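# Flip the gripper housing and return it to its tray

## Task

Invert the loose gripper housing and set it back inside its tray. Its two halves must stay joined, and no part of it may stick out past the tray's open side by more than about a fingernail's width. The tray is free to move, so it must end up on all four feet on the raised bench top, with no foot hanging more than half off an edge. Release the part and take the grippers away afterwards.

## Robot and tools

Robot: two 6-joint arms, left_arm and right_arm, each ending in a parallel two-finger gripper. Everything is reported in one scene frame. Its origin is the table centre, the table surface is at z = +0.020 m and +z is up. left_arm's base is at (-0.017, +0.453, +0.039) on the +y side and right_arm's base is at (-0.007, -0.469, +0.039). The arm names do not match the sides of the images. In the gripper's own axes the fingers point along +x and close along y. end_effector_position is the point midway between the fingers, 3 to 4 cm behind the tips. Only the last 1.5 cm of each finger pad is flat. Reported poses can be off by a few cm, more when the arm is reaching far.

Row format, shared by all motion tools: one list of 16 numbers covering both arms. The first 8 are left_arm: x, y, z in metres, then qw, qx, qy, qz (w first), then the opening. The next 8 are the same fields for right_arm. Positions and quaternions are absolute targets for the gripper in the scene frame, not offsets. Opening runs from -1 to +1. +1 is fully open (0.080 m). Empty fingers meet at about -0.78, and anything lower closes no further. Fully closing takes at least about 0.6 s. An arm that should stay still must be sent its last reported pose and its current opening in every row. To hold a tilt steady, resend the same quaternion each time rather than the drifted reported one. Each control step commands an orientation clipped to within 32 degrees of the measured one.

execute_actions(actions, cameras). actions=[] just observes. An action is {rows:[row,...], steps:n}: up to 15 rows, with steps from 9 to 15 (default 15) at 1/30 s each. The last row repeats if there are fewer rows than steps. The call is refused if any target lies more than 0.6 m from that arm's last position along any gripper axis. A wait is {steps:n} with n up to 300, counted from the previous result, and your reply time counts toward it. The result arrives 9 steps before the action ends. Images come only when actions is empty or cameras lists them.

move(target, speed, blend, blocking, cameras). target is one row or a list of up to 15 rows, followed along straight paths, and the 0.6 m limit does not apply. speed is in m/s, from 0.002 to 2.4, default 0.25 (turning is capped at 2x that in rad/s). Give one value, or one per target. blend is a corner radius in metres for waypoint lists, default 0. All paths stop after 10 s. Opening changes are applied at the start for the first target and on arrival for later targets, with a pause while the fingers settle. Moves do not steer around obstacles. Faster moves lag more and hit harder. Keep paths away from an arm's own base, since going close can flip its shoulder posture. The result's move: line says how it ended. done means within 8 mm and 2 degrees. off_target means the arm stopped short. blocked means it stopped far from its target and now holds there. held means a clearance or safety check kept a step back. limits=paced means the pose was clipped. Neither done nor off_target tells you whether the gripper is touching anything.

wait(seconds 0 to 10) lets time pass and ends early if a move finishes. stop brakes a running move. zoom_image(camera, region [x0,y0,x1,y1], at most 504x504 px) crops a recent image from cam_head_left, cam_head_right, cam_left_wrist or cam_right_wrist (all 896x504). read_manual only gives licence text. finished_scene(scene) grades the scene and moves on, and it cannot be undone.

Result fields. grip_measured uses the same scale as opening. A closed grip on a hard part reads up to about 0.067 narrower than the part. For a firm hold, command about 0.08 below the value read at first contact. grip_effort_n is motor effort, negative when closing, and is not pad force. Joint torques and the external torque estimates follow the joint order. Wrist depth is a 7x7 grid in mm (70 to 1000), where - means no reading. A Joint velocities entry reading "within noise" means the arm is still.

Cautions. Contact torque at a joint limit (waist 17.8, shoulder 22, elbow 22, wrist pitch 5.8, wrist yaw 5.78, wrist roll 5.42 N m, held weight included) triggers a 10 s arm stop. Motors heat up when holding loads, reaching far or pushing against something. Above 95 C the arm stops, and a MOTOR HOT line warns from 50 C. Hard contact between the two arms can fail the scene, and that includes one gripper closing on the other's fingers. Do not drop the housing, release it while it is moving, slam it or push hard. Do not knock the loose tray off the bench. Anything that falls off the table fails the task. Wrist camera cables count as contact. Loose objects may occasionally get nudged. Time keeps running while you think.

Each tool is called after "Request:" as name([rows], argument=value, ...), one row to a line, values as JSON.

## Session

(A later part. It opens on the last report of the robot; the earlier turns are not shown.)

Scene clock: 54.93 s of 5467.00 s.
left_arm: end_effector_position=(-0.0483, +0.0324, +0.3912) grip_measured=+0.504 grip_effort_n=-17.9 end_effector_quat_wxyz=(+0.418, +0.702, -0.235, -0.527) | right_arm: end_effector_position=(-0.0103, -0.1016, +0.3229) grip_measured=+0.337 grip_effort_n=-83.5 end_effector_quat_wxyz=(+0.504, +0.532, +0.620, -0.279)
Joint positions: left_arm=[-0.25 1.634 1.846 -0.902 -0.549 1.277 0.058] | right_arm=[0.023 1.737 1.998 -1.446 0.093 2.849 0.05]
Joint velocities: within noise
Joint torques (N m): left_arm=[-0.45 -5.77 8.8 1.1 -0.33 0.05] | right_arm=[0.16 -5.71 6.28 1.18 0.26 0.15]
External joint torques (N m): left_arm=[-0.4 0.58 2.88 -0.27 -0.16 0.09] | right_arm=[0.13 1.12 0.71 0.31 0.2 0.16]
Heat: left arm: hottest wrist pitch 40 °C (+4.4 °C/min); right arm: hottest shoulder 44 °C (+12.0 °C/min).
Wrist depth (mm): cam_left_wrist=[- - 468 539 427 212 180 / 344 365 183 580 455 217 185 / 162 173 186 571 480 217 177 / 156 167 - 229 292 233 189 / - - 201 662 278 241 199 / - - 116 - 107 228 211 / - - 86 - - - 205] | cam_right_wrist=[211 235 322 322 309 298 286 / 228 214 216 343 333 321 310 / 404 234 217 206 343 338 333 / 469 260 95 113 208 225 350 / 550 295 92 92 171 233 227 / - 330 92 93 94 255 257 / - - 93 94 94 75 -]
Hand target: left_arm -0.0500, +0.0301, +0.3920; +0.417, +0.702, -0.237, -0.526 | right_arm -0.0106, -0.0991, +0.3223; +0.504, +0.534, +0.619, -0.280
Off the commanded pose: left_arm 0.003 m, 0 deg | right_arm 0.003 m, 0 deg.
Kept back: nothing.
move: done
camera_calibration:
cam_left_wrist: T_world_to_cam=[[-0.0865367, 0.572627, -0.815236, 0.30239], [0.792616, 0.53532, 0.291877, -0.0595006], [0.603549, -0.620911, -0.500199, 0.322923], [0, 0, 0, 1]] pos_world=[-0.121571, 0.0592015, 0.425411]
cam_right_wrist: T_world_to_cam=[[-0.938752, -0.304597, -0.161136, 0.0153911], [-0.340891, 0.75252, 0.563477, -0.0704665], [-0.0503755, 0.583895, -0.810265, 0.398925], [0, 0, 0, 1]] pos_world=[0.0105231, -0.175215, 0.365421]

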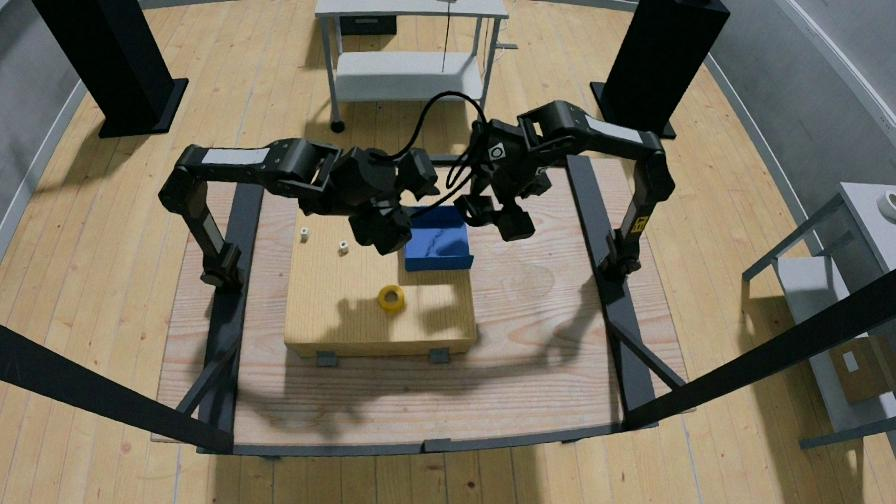

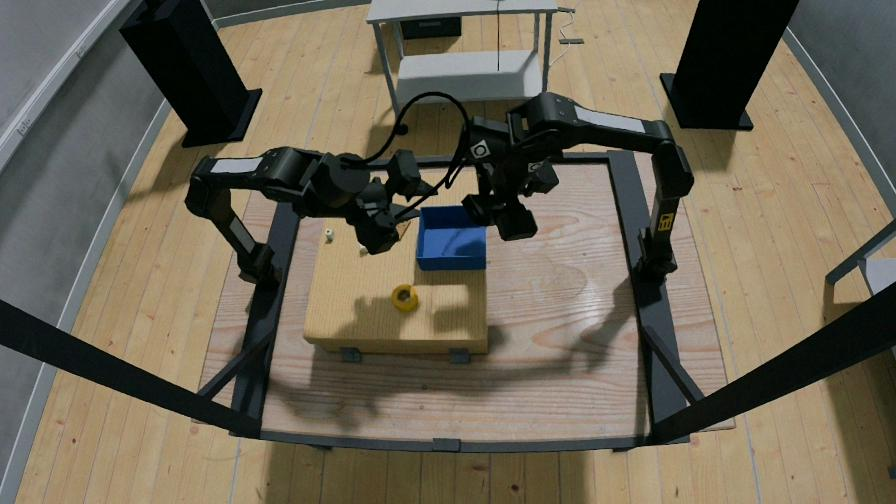

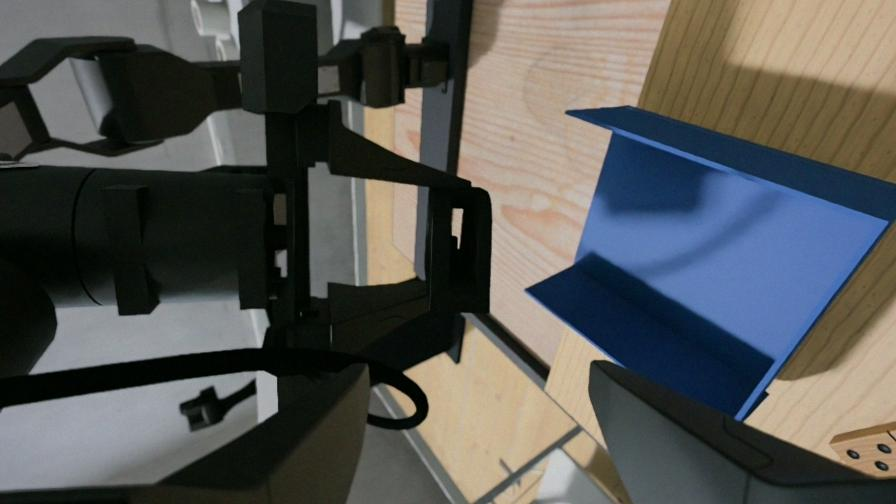

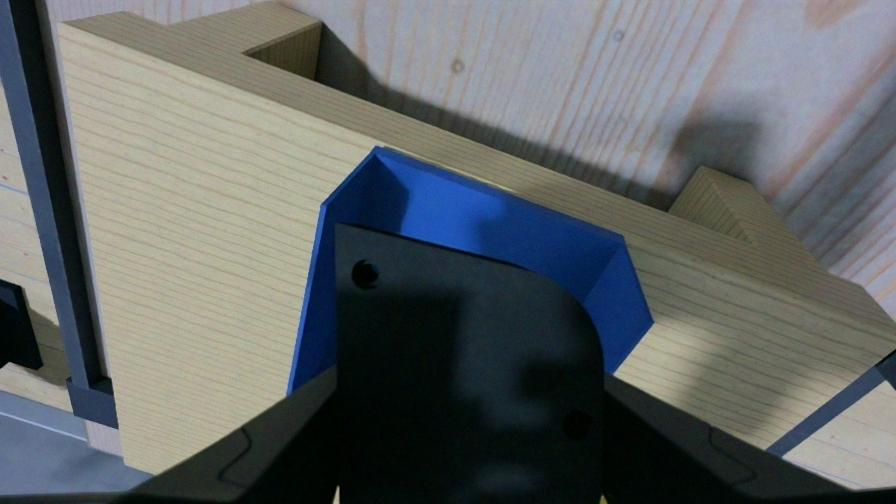

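Request:
move([
  [-0.0343,-0.0176,0.3615,0.4175,0.7025,-0.2366,-0.5263,0.5,-0.0107,-0.0991,0.3223,0.5042,0.5335,0.6187,-0.2796,0.2],
  [-0.016,-0.0645,0.3285,0.4175,0.7025,-0.2366,-0.5263,0.5,-0.0107,-0.0991,0.3223,0.5042,0.5335,0.6187,-0.2796,0.2],
], speed=0.12)

Request:
zoom_image(camera="cam_right_wrist", region=[280, 160, 664, 504])

Scene clock: 57.40 s of 5467.00 s.
left_arm: end_effector_position=(-0.0177, -0.0603, +0.3285) grip_measured=+0.503 grip_effort_n=-17.4 end_effector_quat_wxyz=(+0.415, +0.703, -0.236, -0.527) | right_arm: end_effector_position=(-0.0101, -0.1020, +0.3231) grip_measured=+0.337 grip_effort_n=-83.5 end_effector_quat_wxyz=(+0.504, +0.533, +0.620, -0.279)
Joint positions: left_arm=[-0.115 1.885 1.875 -0.638 -0.44 1.377 0.058] | right_arm=[0.023 1.737 2.001 -1.449 0.094 2.85 0.05]
Joint velocities: within noise
Joint torques (N m): left_arm=[0.43 -8.15 9.45 1.44 -0.14 0.07] | right_arm=[0.12 -5.72 6.05 1.44 0.2 0.1]
External joint torques (N m): left_arm=[0.44 0.41 3.12 0.03 -0.01 0.11] | right_arm=[0.08 1.17 0.44 0.56 0.13 0.12]
Heat: left arm: hottest wrist pitch 40 °C (+4.2 °C/min); right arm: hottest shoulder 43 °C (+10.5 °C/min).
Wrist depth (mm): cam_left_wrist=[- 323 386 444 355 284 128 / - 319 - 480 374 292 124 / - 96 - 527 397 317 129 / - - - 499 411 161 134 / - - - - 411 168 138 / 87 - - 120 97 172 146 / - - 77 99 85 - 144] | cam_right_wrist=[346 238 323 322 309 297 288 / 227 214 219 344 333 319 309 / 404 235 220 208 343 337 332 / 463 261 95 113 208 225 350 / - 295 92 92 172 233 228 / - 330 92 93 94 255 256 / - - 93 93 94 74 -]
Hand target: left_arm -0.0159, -0.0644, +0.3286; +0.417, +0.702, -0.237, -0.526 | right_arm -0.0106, -0.0991, +0.3222; +0.504, +0.534, +0.619, -0.280
Off the commanded pose: left_arm 0.004 m, 0 deg | right_arm 0.003 m, 0 deg.
Kept back: nothing.
move: done
camera_calibration:
cam_left_wrist: T_world_to_cam=[[-0.0817141, 0.575696, -0.813571, 0.306764], [0.794445, 0.530534, 0.295621, -0.0173425], [0.601814, -0.622181, -0.50071, 0.215529], [0, 0, 0, 1]] pos_world=[-0.0908637, -0.0333043, 0.362619]
cam_right_wrist: T_world_to_cam=[[-0.939106, -0.303416, -0.161302, 0.0157008], [-0.34012, 0.753854, 0.562159, -0.0696482], [-0.0489695, 0.582789, -0.811147, 0.3996], [0, 0, 0, 1]] pos_world=[0.0106241, -0.175614, 0.36582]

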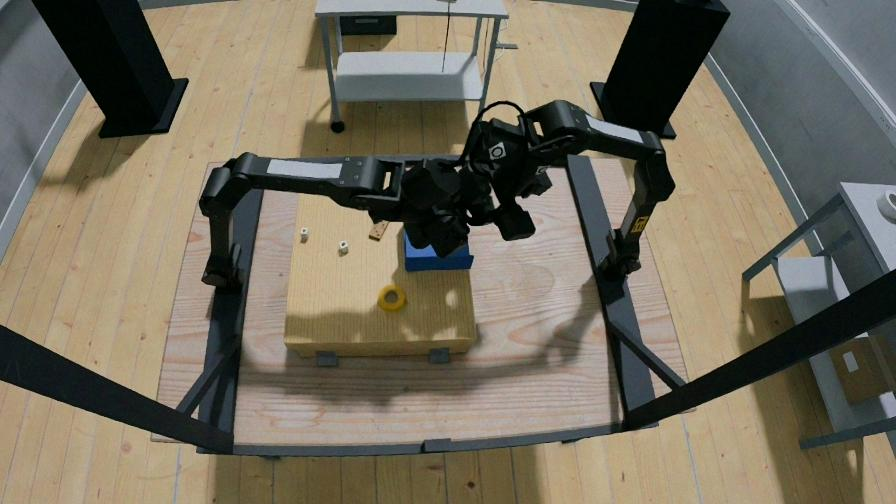

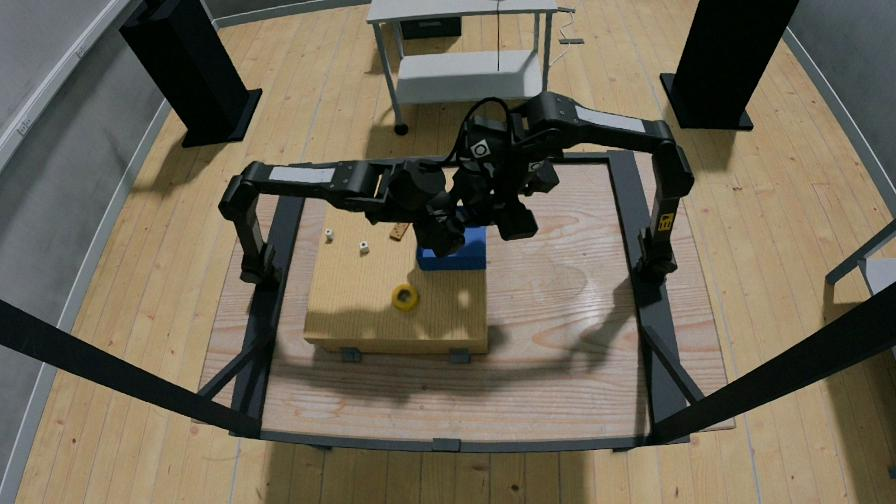

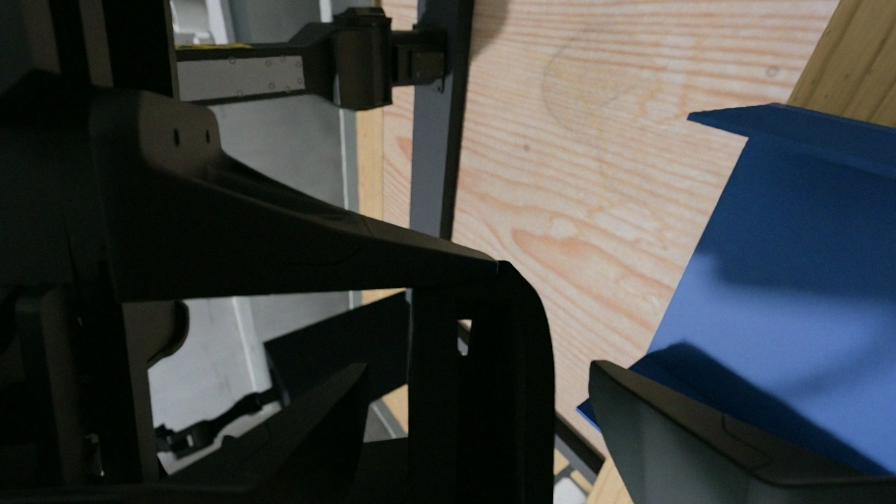

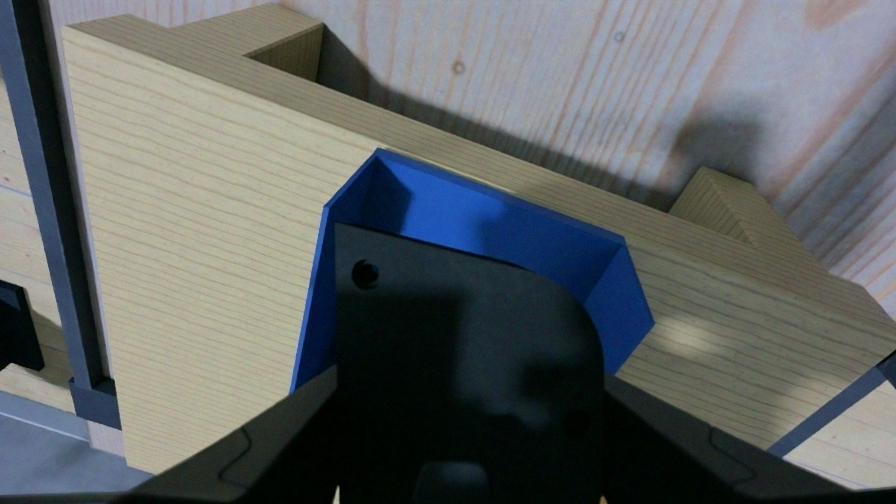

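Scaled by 1.312 from the camera's 896x504 image, which has a finer 1280x720 frame.

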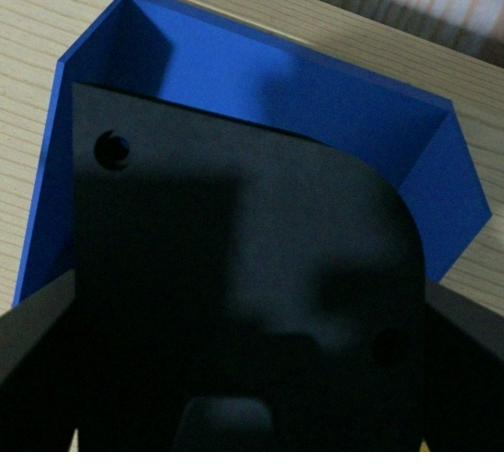

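Request:
move([
  [-0.0141,-0.0688,0.3258,0.4175,0.7025,-0.2366,-0.5263,0.5,-0.0107,-0.0991,0.3223,0.5042,0.5335,0.6187,-0.2796,0.2],
], speed=0.1)

Request:
zoom_image(camera="cam_right_wrist", region=[280, 160, 664, 504])

Scene clock: 58.63 s of 5467.00 s.
left_arm: end_effector_position=(-0.0167, -0.0646, +0.3266) grip_measured=+0.503 grip_effort_n=-17.9 end_effector_quat_wxyz=(+0.416, +0.702, -0.237, -0.528) | right_arm: end_effector_position=(-0.0101, -0.1020, +0.3231) grip_measured=+0.337 grip_effort_n=-83.5 end_effector_quat_wxyz=(+0.504, +0.533, +0.620, -0.279)
Joint positions: left_arm=[-0.111 1.898 1.884 -0.629 -0.436 1.381 0.058] | right_arm=[0.023 1.737 2.001 -1.449 0.094 2.85 0.05]
Joint velocities: within noise
Joint torques (N m): left_arm=[0.73 -8.01 9.65 1.42 -0.1 0.06] | right_arm=[0.19 -5.71 6.07 1.44 0.2 0.1]
External joint torques (N m): left_arm=[0.75 0.75 3.25 0 0.02 0.1] | right_arm=[0.2 1.15 0.49 0.58 0.13 0.11]
Heat: left arm: hottest elbow 40 °C (+5.1 °C/min); right arm: hottest shoulder 43 °C (+10.2 °C/min).
Wrist depth (mm): cam_left_wrist=[- 327 381 442 358 285 128 / - 319 - 480 373 300 119 / - 94 - 526 396 312 129 / - - - 499 413 159 133 / - - - 93 397 165 137 / 83 - - 107 97 167 144 / - - 77 101 79 - -] | cam_right_wrist=[347 239 327 321 310 298 289 / 227 215 219 344 335 321 309 / 409 235 219 206 344 339 333 / 463 262 95 113 208 225 350 / - 294 92 92 172 233 228 / - 332 92 93 94 256 256 / - - 93 77 94 74 -]
Hand target: left_arm -0.0142, -0.0687, +0.3257; +0.417, +0.702, -0.237, -0.526 | right_arm -0.0107, -0.0991, +0.3222; +0.504, +0.534, +0.619, -0.280
Off the commanded pose: left_arm 0.005 m, 0 deg | right_arm 0.003 m, 0 deg.
Kept back: nothing.
move: done
camera_calibration:
cam_left_wrist: T_world_to_cam=[[-0.080972, 0.574332, -0.814608, 0.307975], [0.795317, 0.529845, 0.294507, -0.0149094], [0.600761, -0.624025, -0.499679, 0.210832], [0, 0, 0, 1]] pos_world=[-0.0898648, -0.0374156, 0.360619]
cam_right_wrist: T_world_to_cam=[[-0.939106, -0.303416, -0.161302, 0.0157008], [-0.34012, 0.753854, 0.562159, -0.0696482], [-0.0489695, 0.582789, -0.811147, 0.3996], [0, 0, 0, 1]] pos_world=[0.0106241, -0.175614, 0.36582]

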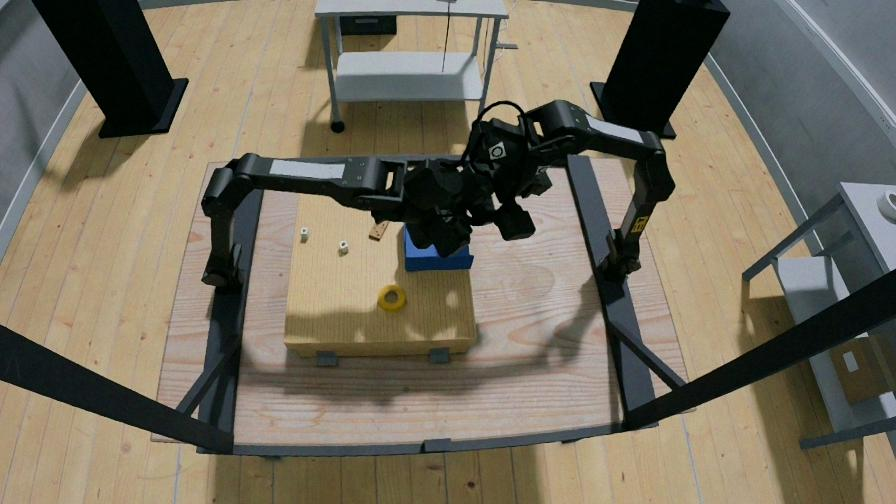

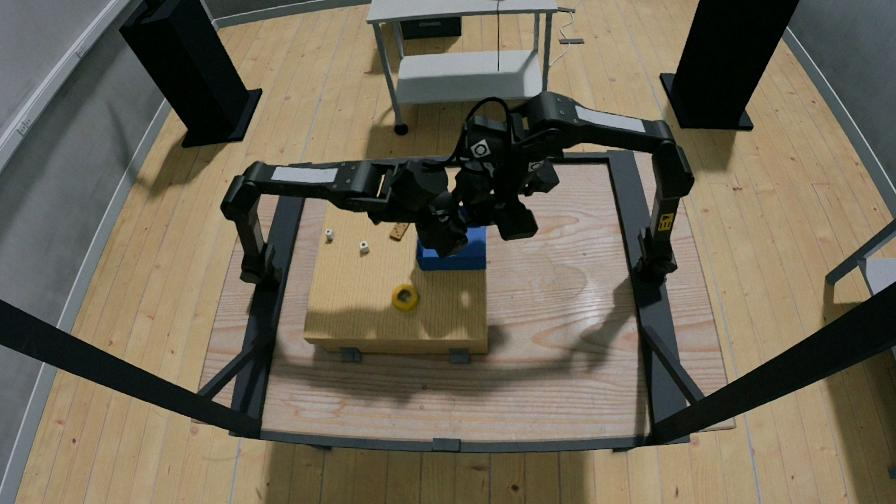

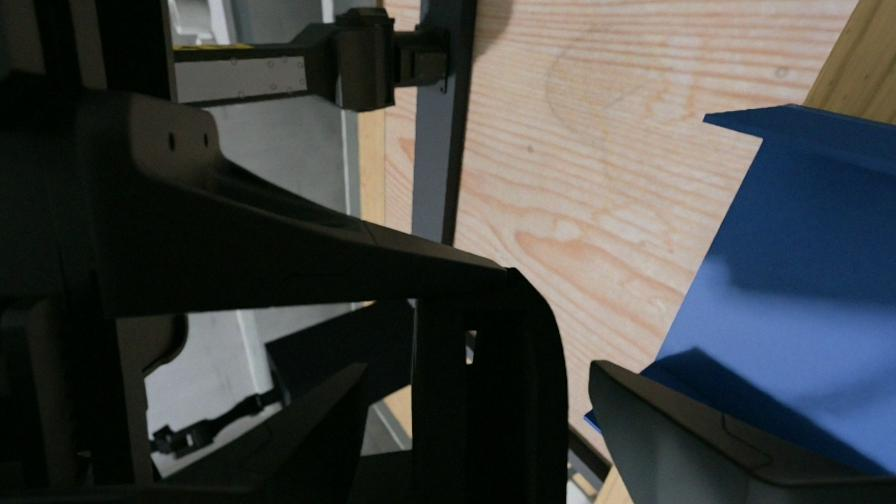

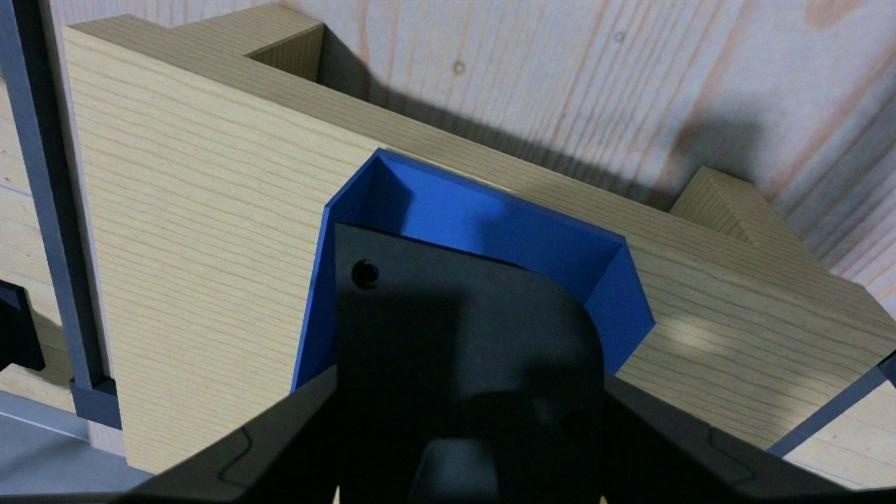

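Scaled by 1.312 from the camera's 896x504 image, which has a finer 1280x720 frame.

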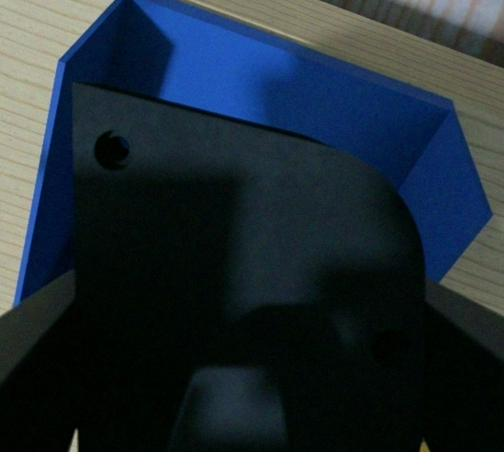

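Request:
move([
  [-0.0141,-0.0688,0.3258,0.4175,0.7025,-0.2366,-0.5263,-0.02,-0.0107,-0.0991,0.3223,0.5042,0.5335,0.6187,-0.2796,0.2],
], speed=0.1)

Request:
zoom_image(camera="cam_left_wrist", region=[280, 160, 664, 504])

Scene clock: 59.73 s of 5467.00 s.
left_arm: end_effector_position=(-0.0165, -0.0647, +0.3269) grip_measured=-0.017 grip_effort_n=-17.9 end_effector_quat_wxyz=(+0.416, +0.702, -0.237, -0.527) | right_arm: end_effector_position=(-0.0101, -0.1020, +0.3231) grip_measured=+0.337 grip_effort_n=-83.5 end_effector_quat_wxyz=(+0.504, +0.533, +0.620, -0.279)
Joint positions: left_arm=[-0.11 1.898 1.885 -0.629 -0.436 1.382 0.034] | right_arm=[0.023 1.737 2.001 -1.449 0.094 2.85 0.05]
Joint velocities: within noise
Joint torques (N m): left_arm=[0.57 -8.14 9.21 1.4 -0.12 0.03] | right_arm=[0.15 -5.72 6.07 1.44 0.2 0.1]
External joint torques (N m): left_arm=[0.52 0.64 2.83 -0.02 0.01 0.07] | right_arm=[0.14 1.21 0.43 0.55 0.13 0.11]
Heat: left arm: hottest elbow 40 °C (+5.0 °C/min); right arm: hottest shoulder 43 °C (+10.0 °C/min).
Wrist depth (mm): cam_left_wrist=[- 330 380 440 355 283 128 / - 320 - 474 371 299 118 / - 94 - 530 391 313 129 / - - - 499 408 163 133 / - - - 92 397 165 137 / - - - 106 88 172 144 / - - - 101 81 - 147] | cam_right_wrist=[347 238 323 321 309 298 288 / 228 214 219 343 334 321 309 / 411 236 220 206 344 338 333 / 463 262 95 113 209 224 350 / - 294 92 92 172 233 227 / - 331 92 93 94 255 256 / - - 93 93 94 74 -]
Hand target: left_arm -0.0140, -0.0687, +0.3258; +0.417, +0.702, -0.237, -0.526 | right_arm -0.0107, -0.0991, +0.3222; +0.504, +0.534, +0.619, -0.280
Off the commanded pose: left_arm 0.005 m, 0 deg | right_arm 0.003 m, 0 deg.
Kept back: nothing.
move: done
camera_calibration:
cam_left_wrist: T_world_to_cam=[[-0.0808835, 0.573506, -0.815199, 0.308429], [0.795169, 0.530264, 0.294153, -0.0150261], [0.600969, -0.624429, -0.498924, 0.210592], [0, 0, 0, 1]] pos_world=[-0.089664, -0.0374183, 0.36092]
cam_right_wrist: T_world_to_cam=[[-0.939106, -0.303416, -0.161302, 0.0157008], [-0.34012, 0.753854, 0.562159, -0.0696482], [-0.0489695, 0.582789, -0.811147, 0.3996], [0, 0, 0, 1]] pos_world=[0.0106241, -0.175614, 0.36582]

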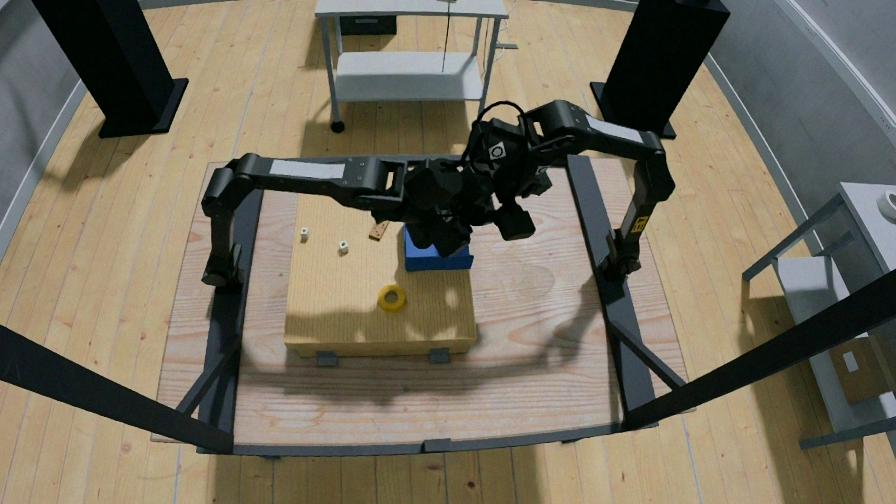

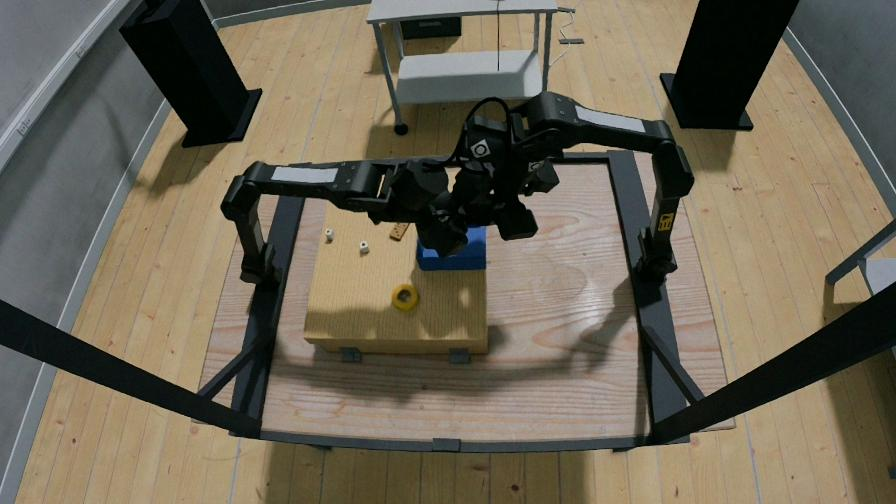

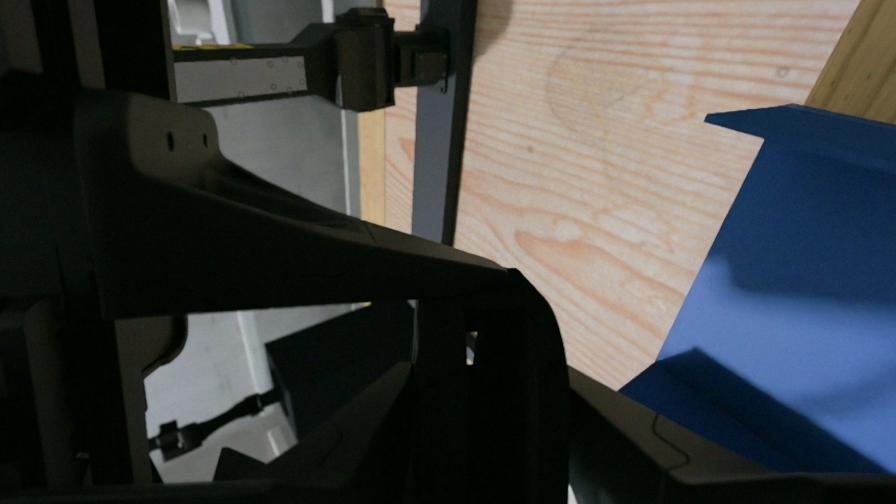

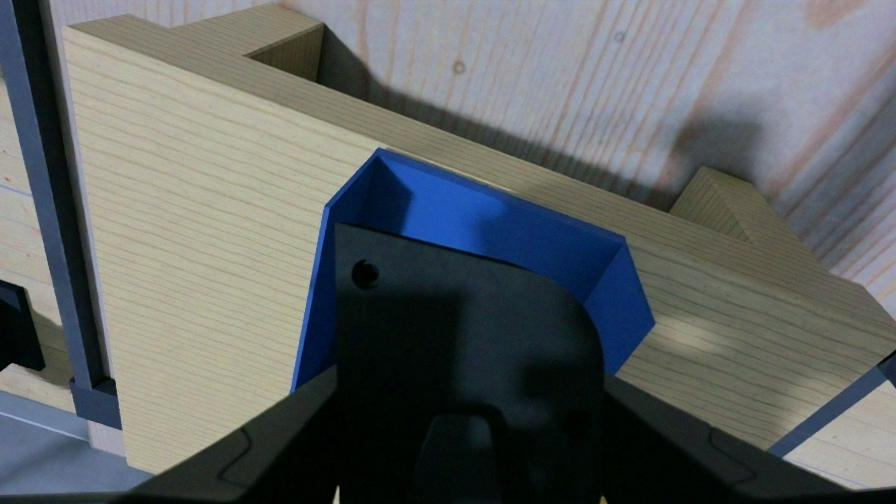

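Scaled by 1.312 from the camera's 896x504 image, which has a finer 1280x720 frame.

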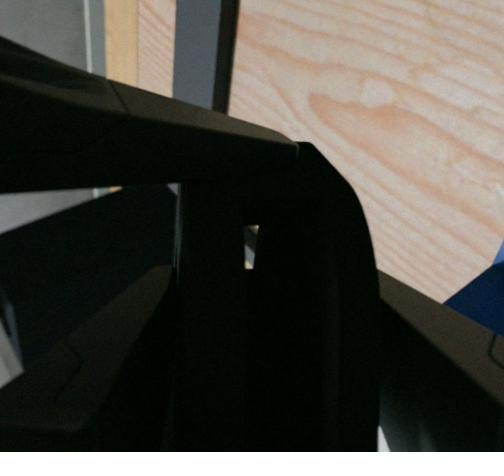

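Request:
move([
  [-0.0141,-0.0688,0.3258,0.4175,0.7025,-0.2366,-0.5263,-0.35,-0.0107,-0.0991,0.3223,0.5042,0.5335,0.6187,-0.2796,0.2],
], speed=0.1)

Request:
zoom_image(camera="cam_left_wrist", region=[280, 160, 664, 504])

Scene clock: 60.83 s of 5467.00 s.
left_arm: end_effector_position=(-0.0170, -0.0654, +0.3284) grip_measured=-0.205 grip_effort_n=-83.5 end_effector_quat_wxyz=(+0.414, +0.702, -0.242, -0.527) | right_arm: end_effector_position=(-0.0109, -0.1018, +0.3232) grip_measured=+0.337 grip_effort_n=-83.5 end_effector_quat_wxyz=(+0.503, +0.532, +0.621, -0.280)
Joint positions: left_arm=[-0.111 1.898 1.887 -0.625 -0.434 1.392 0.026] | right_arm=[0.023 1.737 2.001 -1.448 0.089 2.85 0.05]
Joint velocities: within noise
Joint torques (N m): left_arm=[0.36 -8.02 9.06 1.17 -0.19 -0.3] | right_arm=[0.14 -5.72 6.06 1.35 0.39 0.1]
External joint torques (N m): left_arm=[0.38 0.66 2.72 -0.25 -0.06 -0.26] | right_arm=[0.13 1.17 0.44 0.46 0.32 0.11]
Heat: left arm: hottest elbow 40 °C (+5.0 °C/min); right arm: hottest shoulder 43 °C (+10.0 °C/min).
Wrist depth (mm): cam_left_wrist=[- 335 382 438 359 285 132 / - 321 - 477 375 304 115 / - 95 - 529 394 317 131 / - - - 508 415 167 134 / - - - 92 399 169 138 / 83 - - 115 177 171 146 / - 125 - 101 79 162 147] | cam_right_wrist=[211 236 323 321 308 297 288 / 228 213 217 344 334 319 311 / 403 234 218 207 245 338 333 / 461 261 95 117 209 226 354 / 542 294 92 93 173 235 229 / - 331 93 93 94 256 417 / - - 93 93 94 74 -]
Hand target: left_arm -0.0141, -0.0687, +0.3258; +0.417, +0.702, -0.237, -0.526 | right_arm -0.0106, -0.0992, +0.3223; +0.504, +0.534, +0.619, -0.280
Off the commanded pose: left_arm 0.005 m, 1 deg | right_arm 0.003 m, 0 deg.
Kept back: nothing.
move: done
camera_calibration:
cam_left_wrist: T_world_to_cam=[[-0.0716801, 0.572032, -0.817093, 0.310702], [0.797333, 0.525048, 0.29763, -0.0161833], [0.599267, -0.630162, -0.493736, 0.209124], [0, 0, 0, 1]] pos_world=[-0.0901468, -0.0374523, 0.361941]
cam_right_wrist: T_world_to_cam=[[-0.93926, -0.305071, -0.157236, 0.0135914], [-0.338954, 0.752645, 0.564479, -0.0709543], [-0.0538627, 0.583488, -0.810334, 0.399263], [0, 0, 0, 1]] pos_world=[0.010221, -0.175416, 0.365726]

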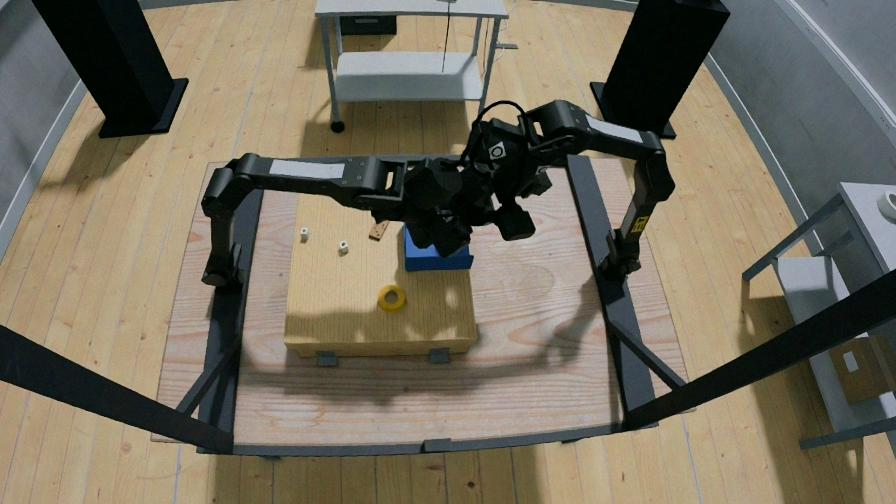

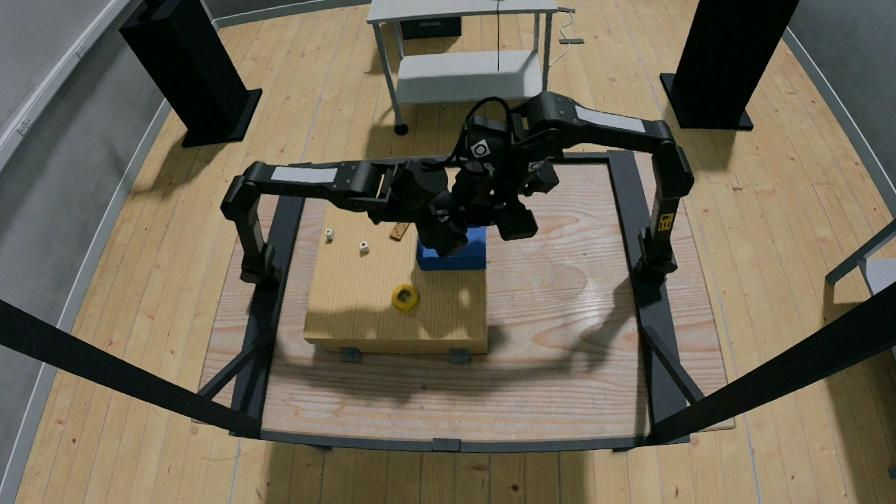

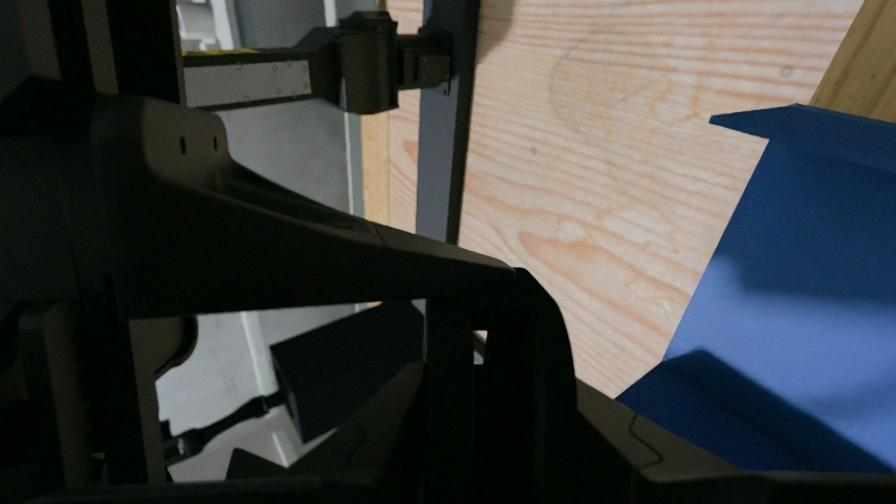

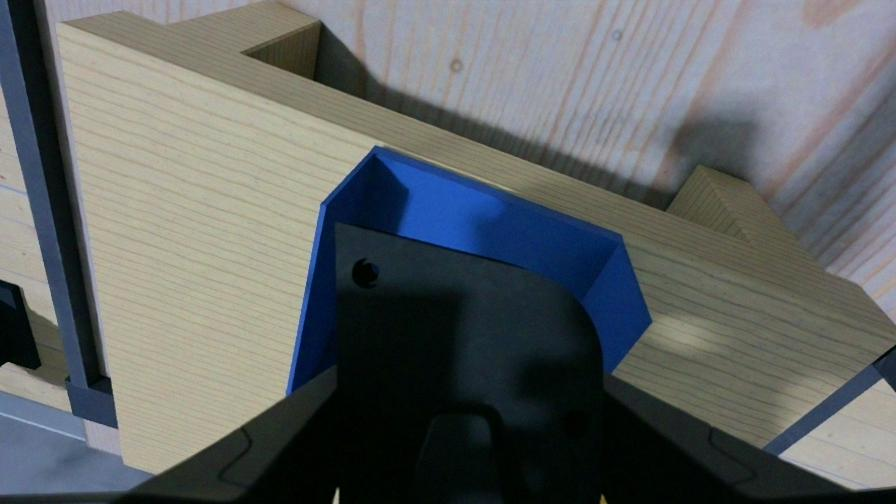

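Scaled by 1.312 from the camera's 896x504 image, which has a finer 1280x720 frame.

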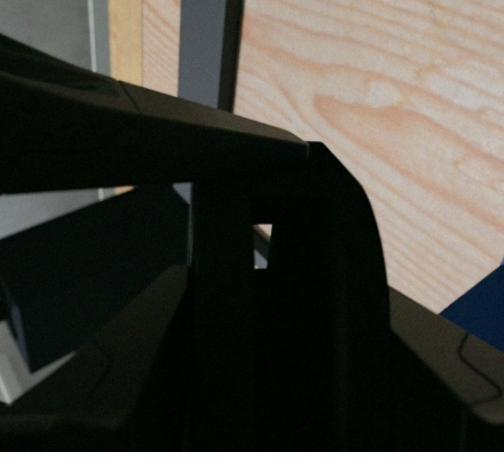

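Request:
move([
  [-0.0141,-0.0688,0.3258,0.4175,0.7025,-0.2366,-0.5263,-0.35,-0.0107,-0.0991,0.3223,0.5042,0.5335,0.6187,-0.2796,0.45],
  [-0.0141,-0.0688,0.3258,0.4175,0.7025,-0.2366,-0.5263,-0.35,-0.0107,-0.0991,0.3223,0.5042,0.5335,0.6187,-0.2796,0.7],
], speed=0.1, cameras=["cam_right_wrist"])

Scene clock: 64.43 s of 5467.00 s.
left_arm: end_effector_position=(-0.0163, -0.0655, +0.3276) grip_measured=-0.205 grip_effort_n=-83.5 end_effector_quat_wxyz=(+0.415, +0.702, -0.239, -0.527) | right_arm: end_effector_position=(-0.0101, -0.1017, +0.3234) grip_measured=+0.696 grip_effort_n=16.0 end_effector_quat_wxyz=(+0.504, +0.533, +0.620, -0.279)
Joint positions: left_arm=[-0.109 1.9 1.887 -0.626 -0.434 1.387 0.026] | right_arm=[0.023 1.737 2.001 -1.448 0.094 2.85 0.066]
Joint velocities: within noise
Joint torques (N m): left_arm=[0.45 -8.16 9.04 1.26 -0.17 -0.16] | right_arm=[0.16 -5.72 6.06 1.35 0.21 0.09]
External joint torques (N m): left_arm=[0.52 0.53 2.68 -0.16 -0.05 -0.12] | right_arm=[0.13 1.21 0.44 0.49 0.14 0.1]
Heat: left arm: hottest elbow 40 °C (+4.0 °C/min); right arm: hottest shoulder 42 °C (+9.1 °C/min).
Wrist depth (mm): cam_left_wrist=[- - 383 439 358 286 131 / - 326 - 475 372 301 117 / - - - 517 394 315 130 / - - - 100 412 165 133 / - - - 92 398 166 137 / - - - 95 81 171 145 / - - - 101 79 161 148] | cam_right_wrist=[345 237 323 320 309 298 287 / 228 214 217 343 334 322 309 / 410 236 219 206 245 339 334 / 465 261 94 94 208 225 349 / - 294 95 94 172 233 227 / - 326 95 95 95 254 256 / - 73 95 95 95 87 -]
Hand target: left_arm -0.0141, -0.0687, +0.3258; +0.417, +0.702, -0.237, -0.526 | right_arm -0.0107, -0.0991, +0.3224; +0.504, +0.534, +0.619, -0.280
Off the commanded pose: left_arm 0.004 m, 0 deg | right_arm 0.003 m, 0 deg.
Kept back: nothing.
move: done
camera_calibration:
cam_right_wrist: T_world_to_cam=[[-0.939105, -0.303208, -0.161702, 0.0159606], [-0.34011, 0.752946, 0.56338, -0.0704624], [-0.0490684, 0.584069, -0.810219, 0.399451], [0, 0, 0, 1]] pos_world=[0.0106241, -0.175413, 0.365921]
Images, in order (width x height): cam_right_wrist 896x504.

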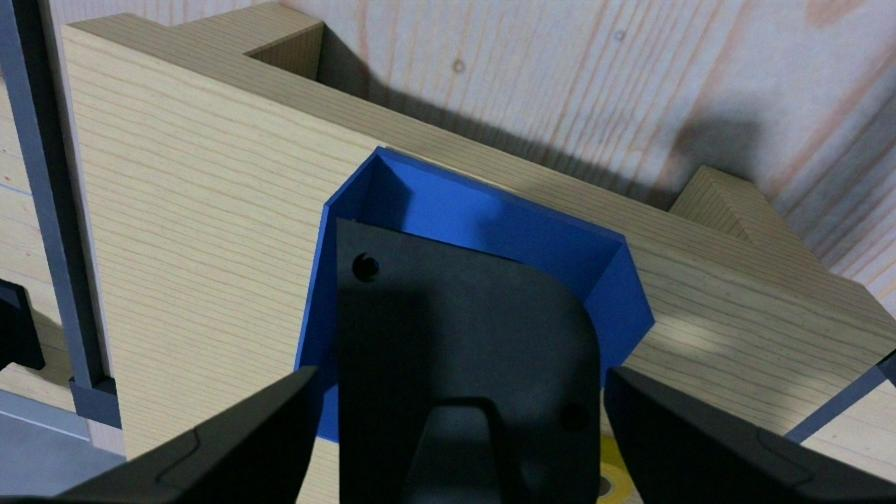

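Request:
move([
  [-0.0141,-0.0688,0.3258,0.4175,0.7025,-0.2366,-0.5263,-0.35,-0.0144,-0.117,0.3666,0.5042,0.5335,0.6187,-0.2796,0.7],
  [-0.0141,-0.0688,0.3300,0.4175,0.7025,-0.2366,-0.5263,-0.35,-0.0103,-0.19,0.41,0.4283,0.5626,0.6736,-0.2151,0.7],
], speed=[0.12,0.3], cameras=["cam_right_wrist","cam_left_wrist","cam_head_right"])

Request:
zoom_image(camera="cam_right_wrist", region=[300, 160, 604, 464])

Scene clock: 66.50 s of 5467.00 s.
left_arm: end_effector_position=(+0.0070, -0.0688, +0.3419) grip_measured=-0.205 grip_effort_n=-83.5 end_effector_quat_wxyz=(+0.443, +0.697, -0.229, -0.516) | right_arm: end_effector_position=(-0.0210, -0.1653, +0.3616) grip_measured=+0.697 grip_effort_n=15.6 end_effector_quat_wxyz=(+0.481, +0.516, +0.658, -0.265)
Joint positions: left_arm=[-0.064 1.908 1.934 -0.63 -0.434 1.376 0.026] | right_arm=[0.031 1.535 1.946 -1.545 0.017 2.824 0.066]
Joint velocities: within noise
Joint torques (N m): left_arm=[-0.81 -9.82 7.6 1.05 -0.14 0.02] | right_arm=[-0.56 -6.49 5.54 1.49 0.06 -0.03]
External joint torques (N m): left_arm=[-0.8 -1.08 1.26 -0.39 -0.02 0.06] | right_arm=[-0.55 -1.51 0.29 0.55 0.03 -0.02]
Heat: left arm: hottest elbow 40 °C (+4.0 °C/min); right arm: hottest shoulder 43 °C (+10.1 °C/min).
Wrist depth (mm): cam_left_wrist=[281 327 366 429 383 301 255 / 165 - - 525 401 312 264 / 168 - - 564 414 324 138 / - - - 565 436 341 143 / - 107 - 92 414 177 150 / 141 - - 94 86 153 149 / 180 - - 101 79 - 137] | cam_right_wrist=[385 367 363 357 345 336 327 / 265 269 394 389 375 366 355 / 297 277 272 414 409 401 389 / 514 303 278 276 307 434 430 / 603 140 141 301 312 319 - / - 142 108 333 339 555 - / - 73 145 432 417 87 -]
Hand target: left_arm +0.0028, -0.0688, +0.3411; +0.440, +0.696, -0.231, -0.518 | right_arm -0.0193, -0.1680, +0.3676; +0.474, +0.523, +0.659, -0.260
Off the commanded pose: left_arm 0.024 m, 3 deg | right_arm 0.055 m, 10 deg.
Kept back: nothing.
move: blocked (right_arm; both arms now hold where they are), off_target (left_arm)
camera_calibration:
cam_left_wrist: T_world_to_cam=[[-0.115213, 0.53586, -0.836409, 0.329806], [0.770901, 0.57925, 0.264917, -0.0224032], [0.626449, -0.614267, -0.479832, 0.195304], [0, 0, 0, 1]] pos_world=[-0.0670794, -0.0437837, 0.375501]
cam_right_wrist: T_world_to_cam=[[-0.927436, -0.354575, -0.118909, -0.0309855], [-0.348616, 0.704561, 0.618111, -0.0758483], [-0.135388, 0.614712, -0.777045, 0.458298], [0, 0, 0, 1]] pos_world=[0.00686888, -0.239268, 0.399316]
Images, in order (width x height): cam_head_right 896x504, cam_left_wrist 896x504, cam_right_wrist 896x504.

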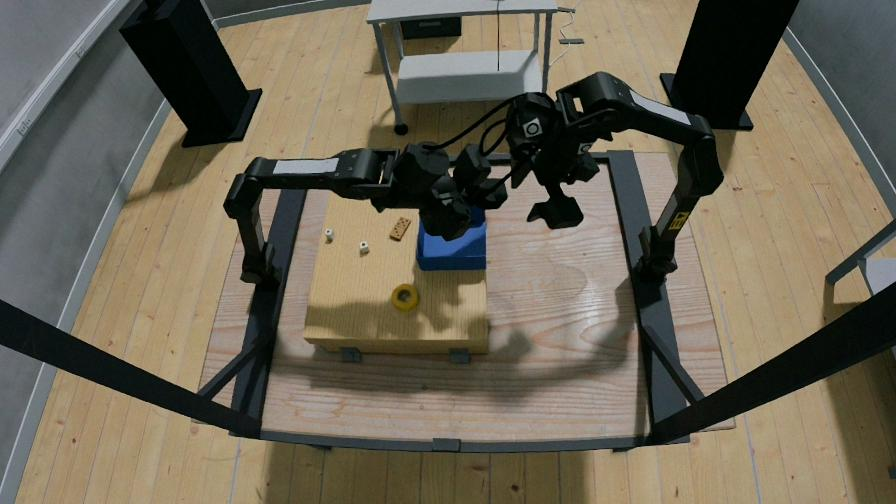

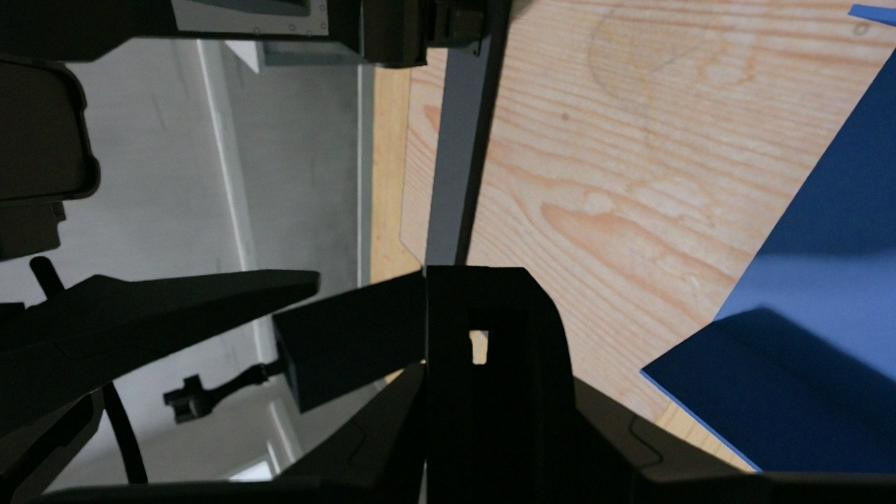

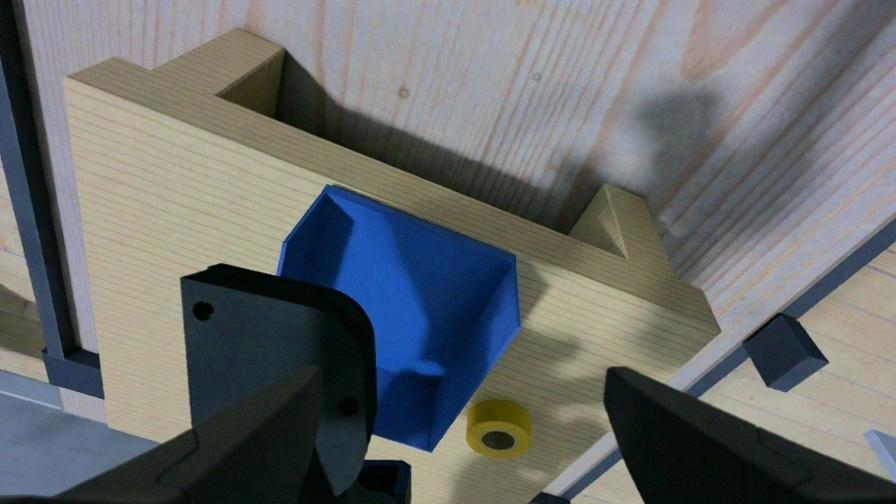

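Scaled by 1.658 from the camera's 896x504 image, which has a finer 1280x720 frame.

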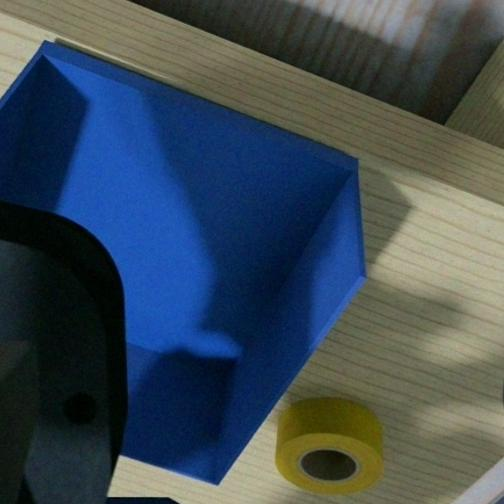

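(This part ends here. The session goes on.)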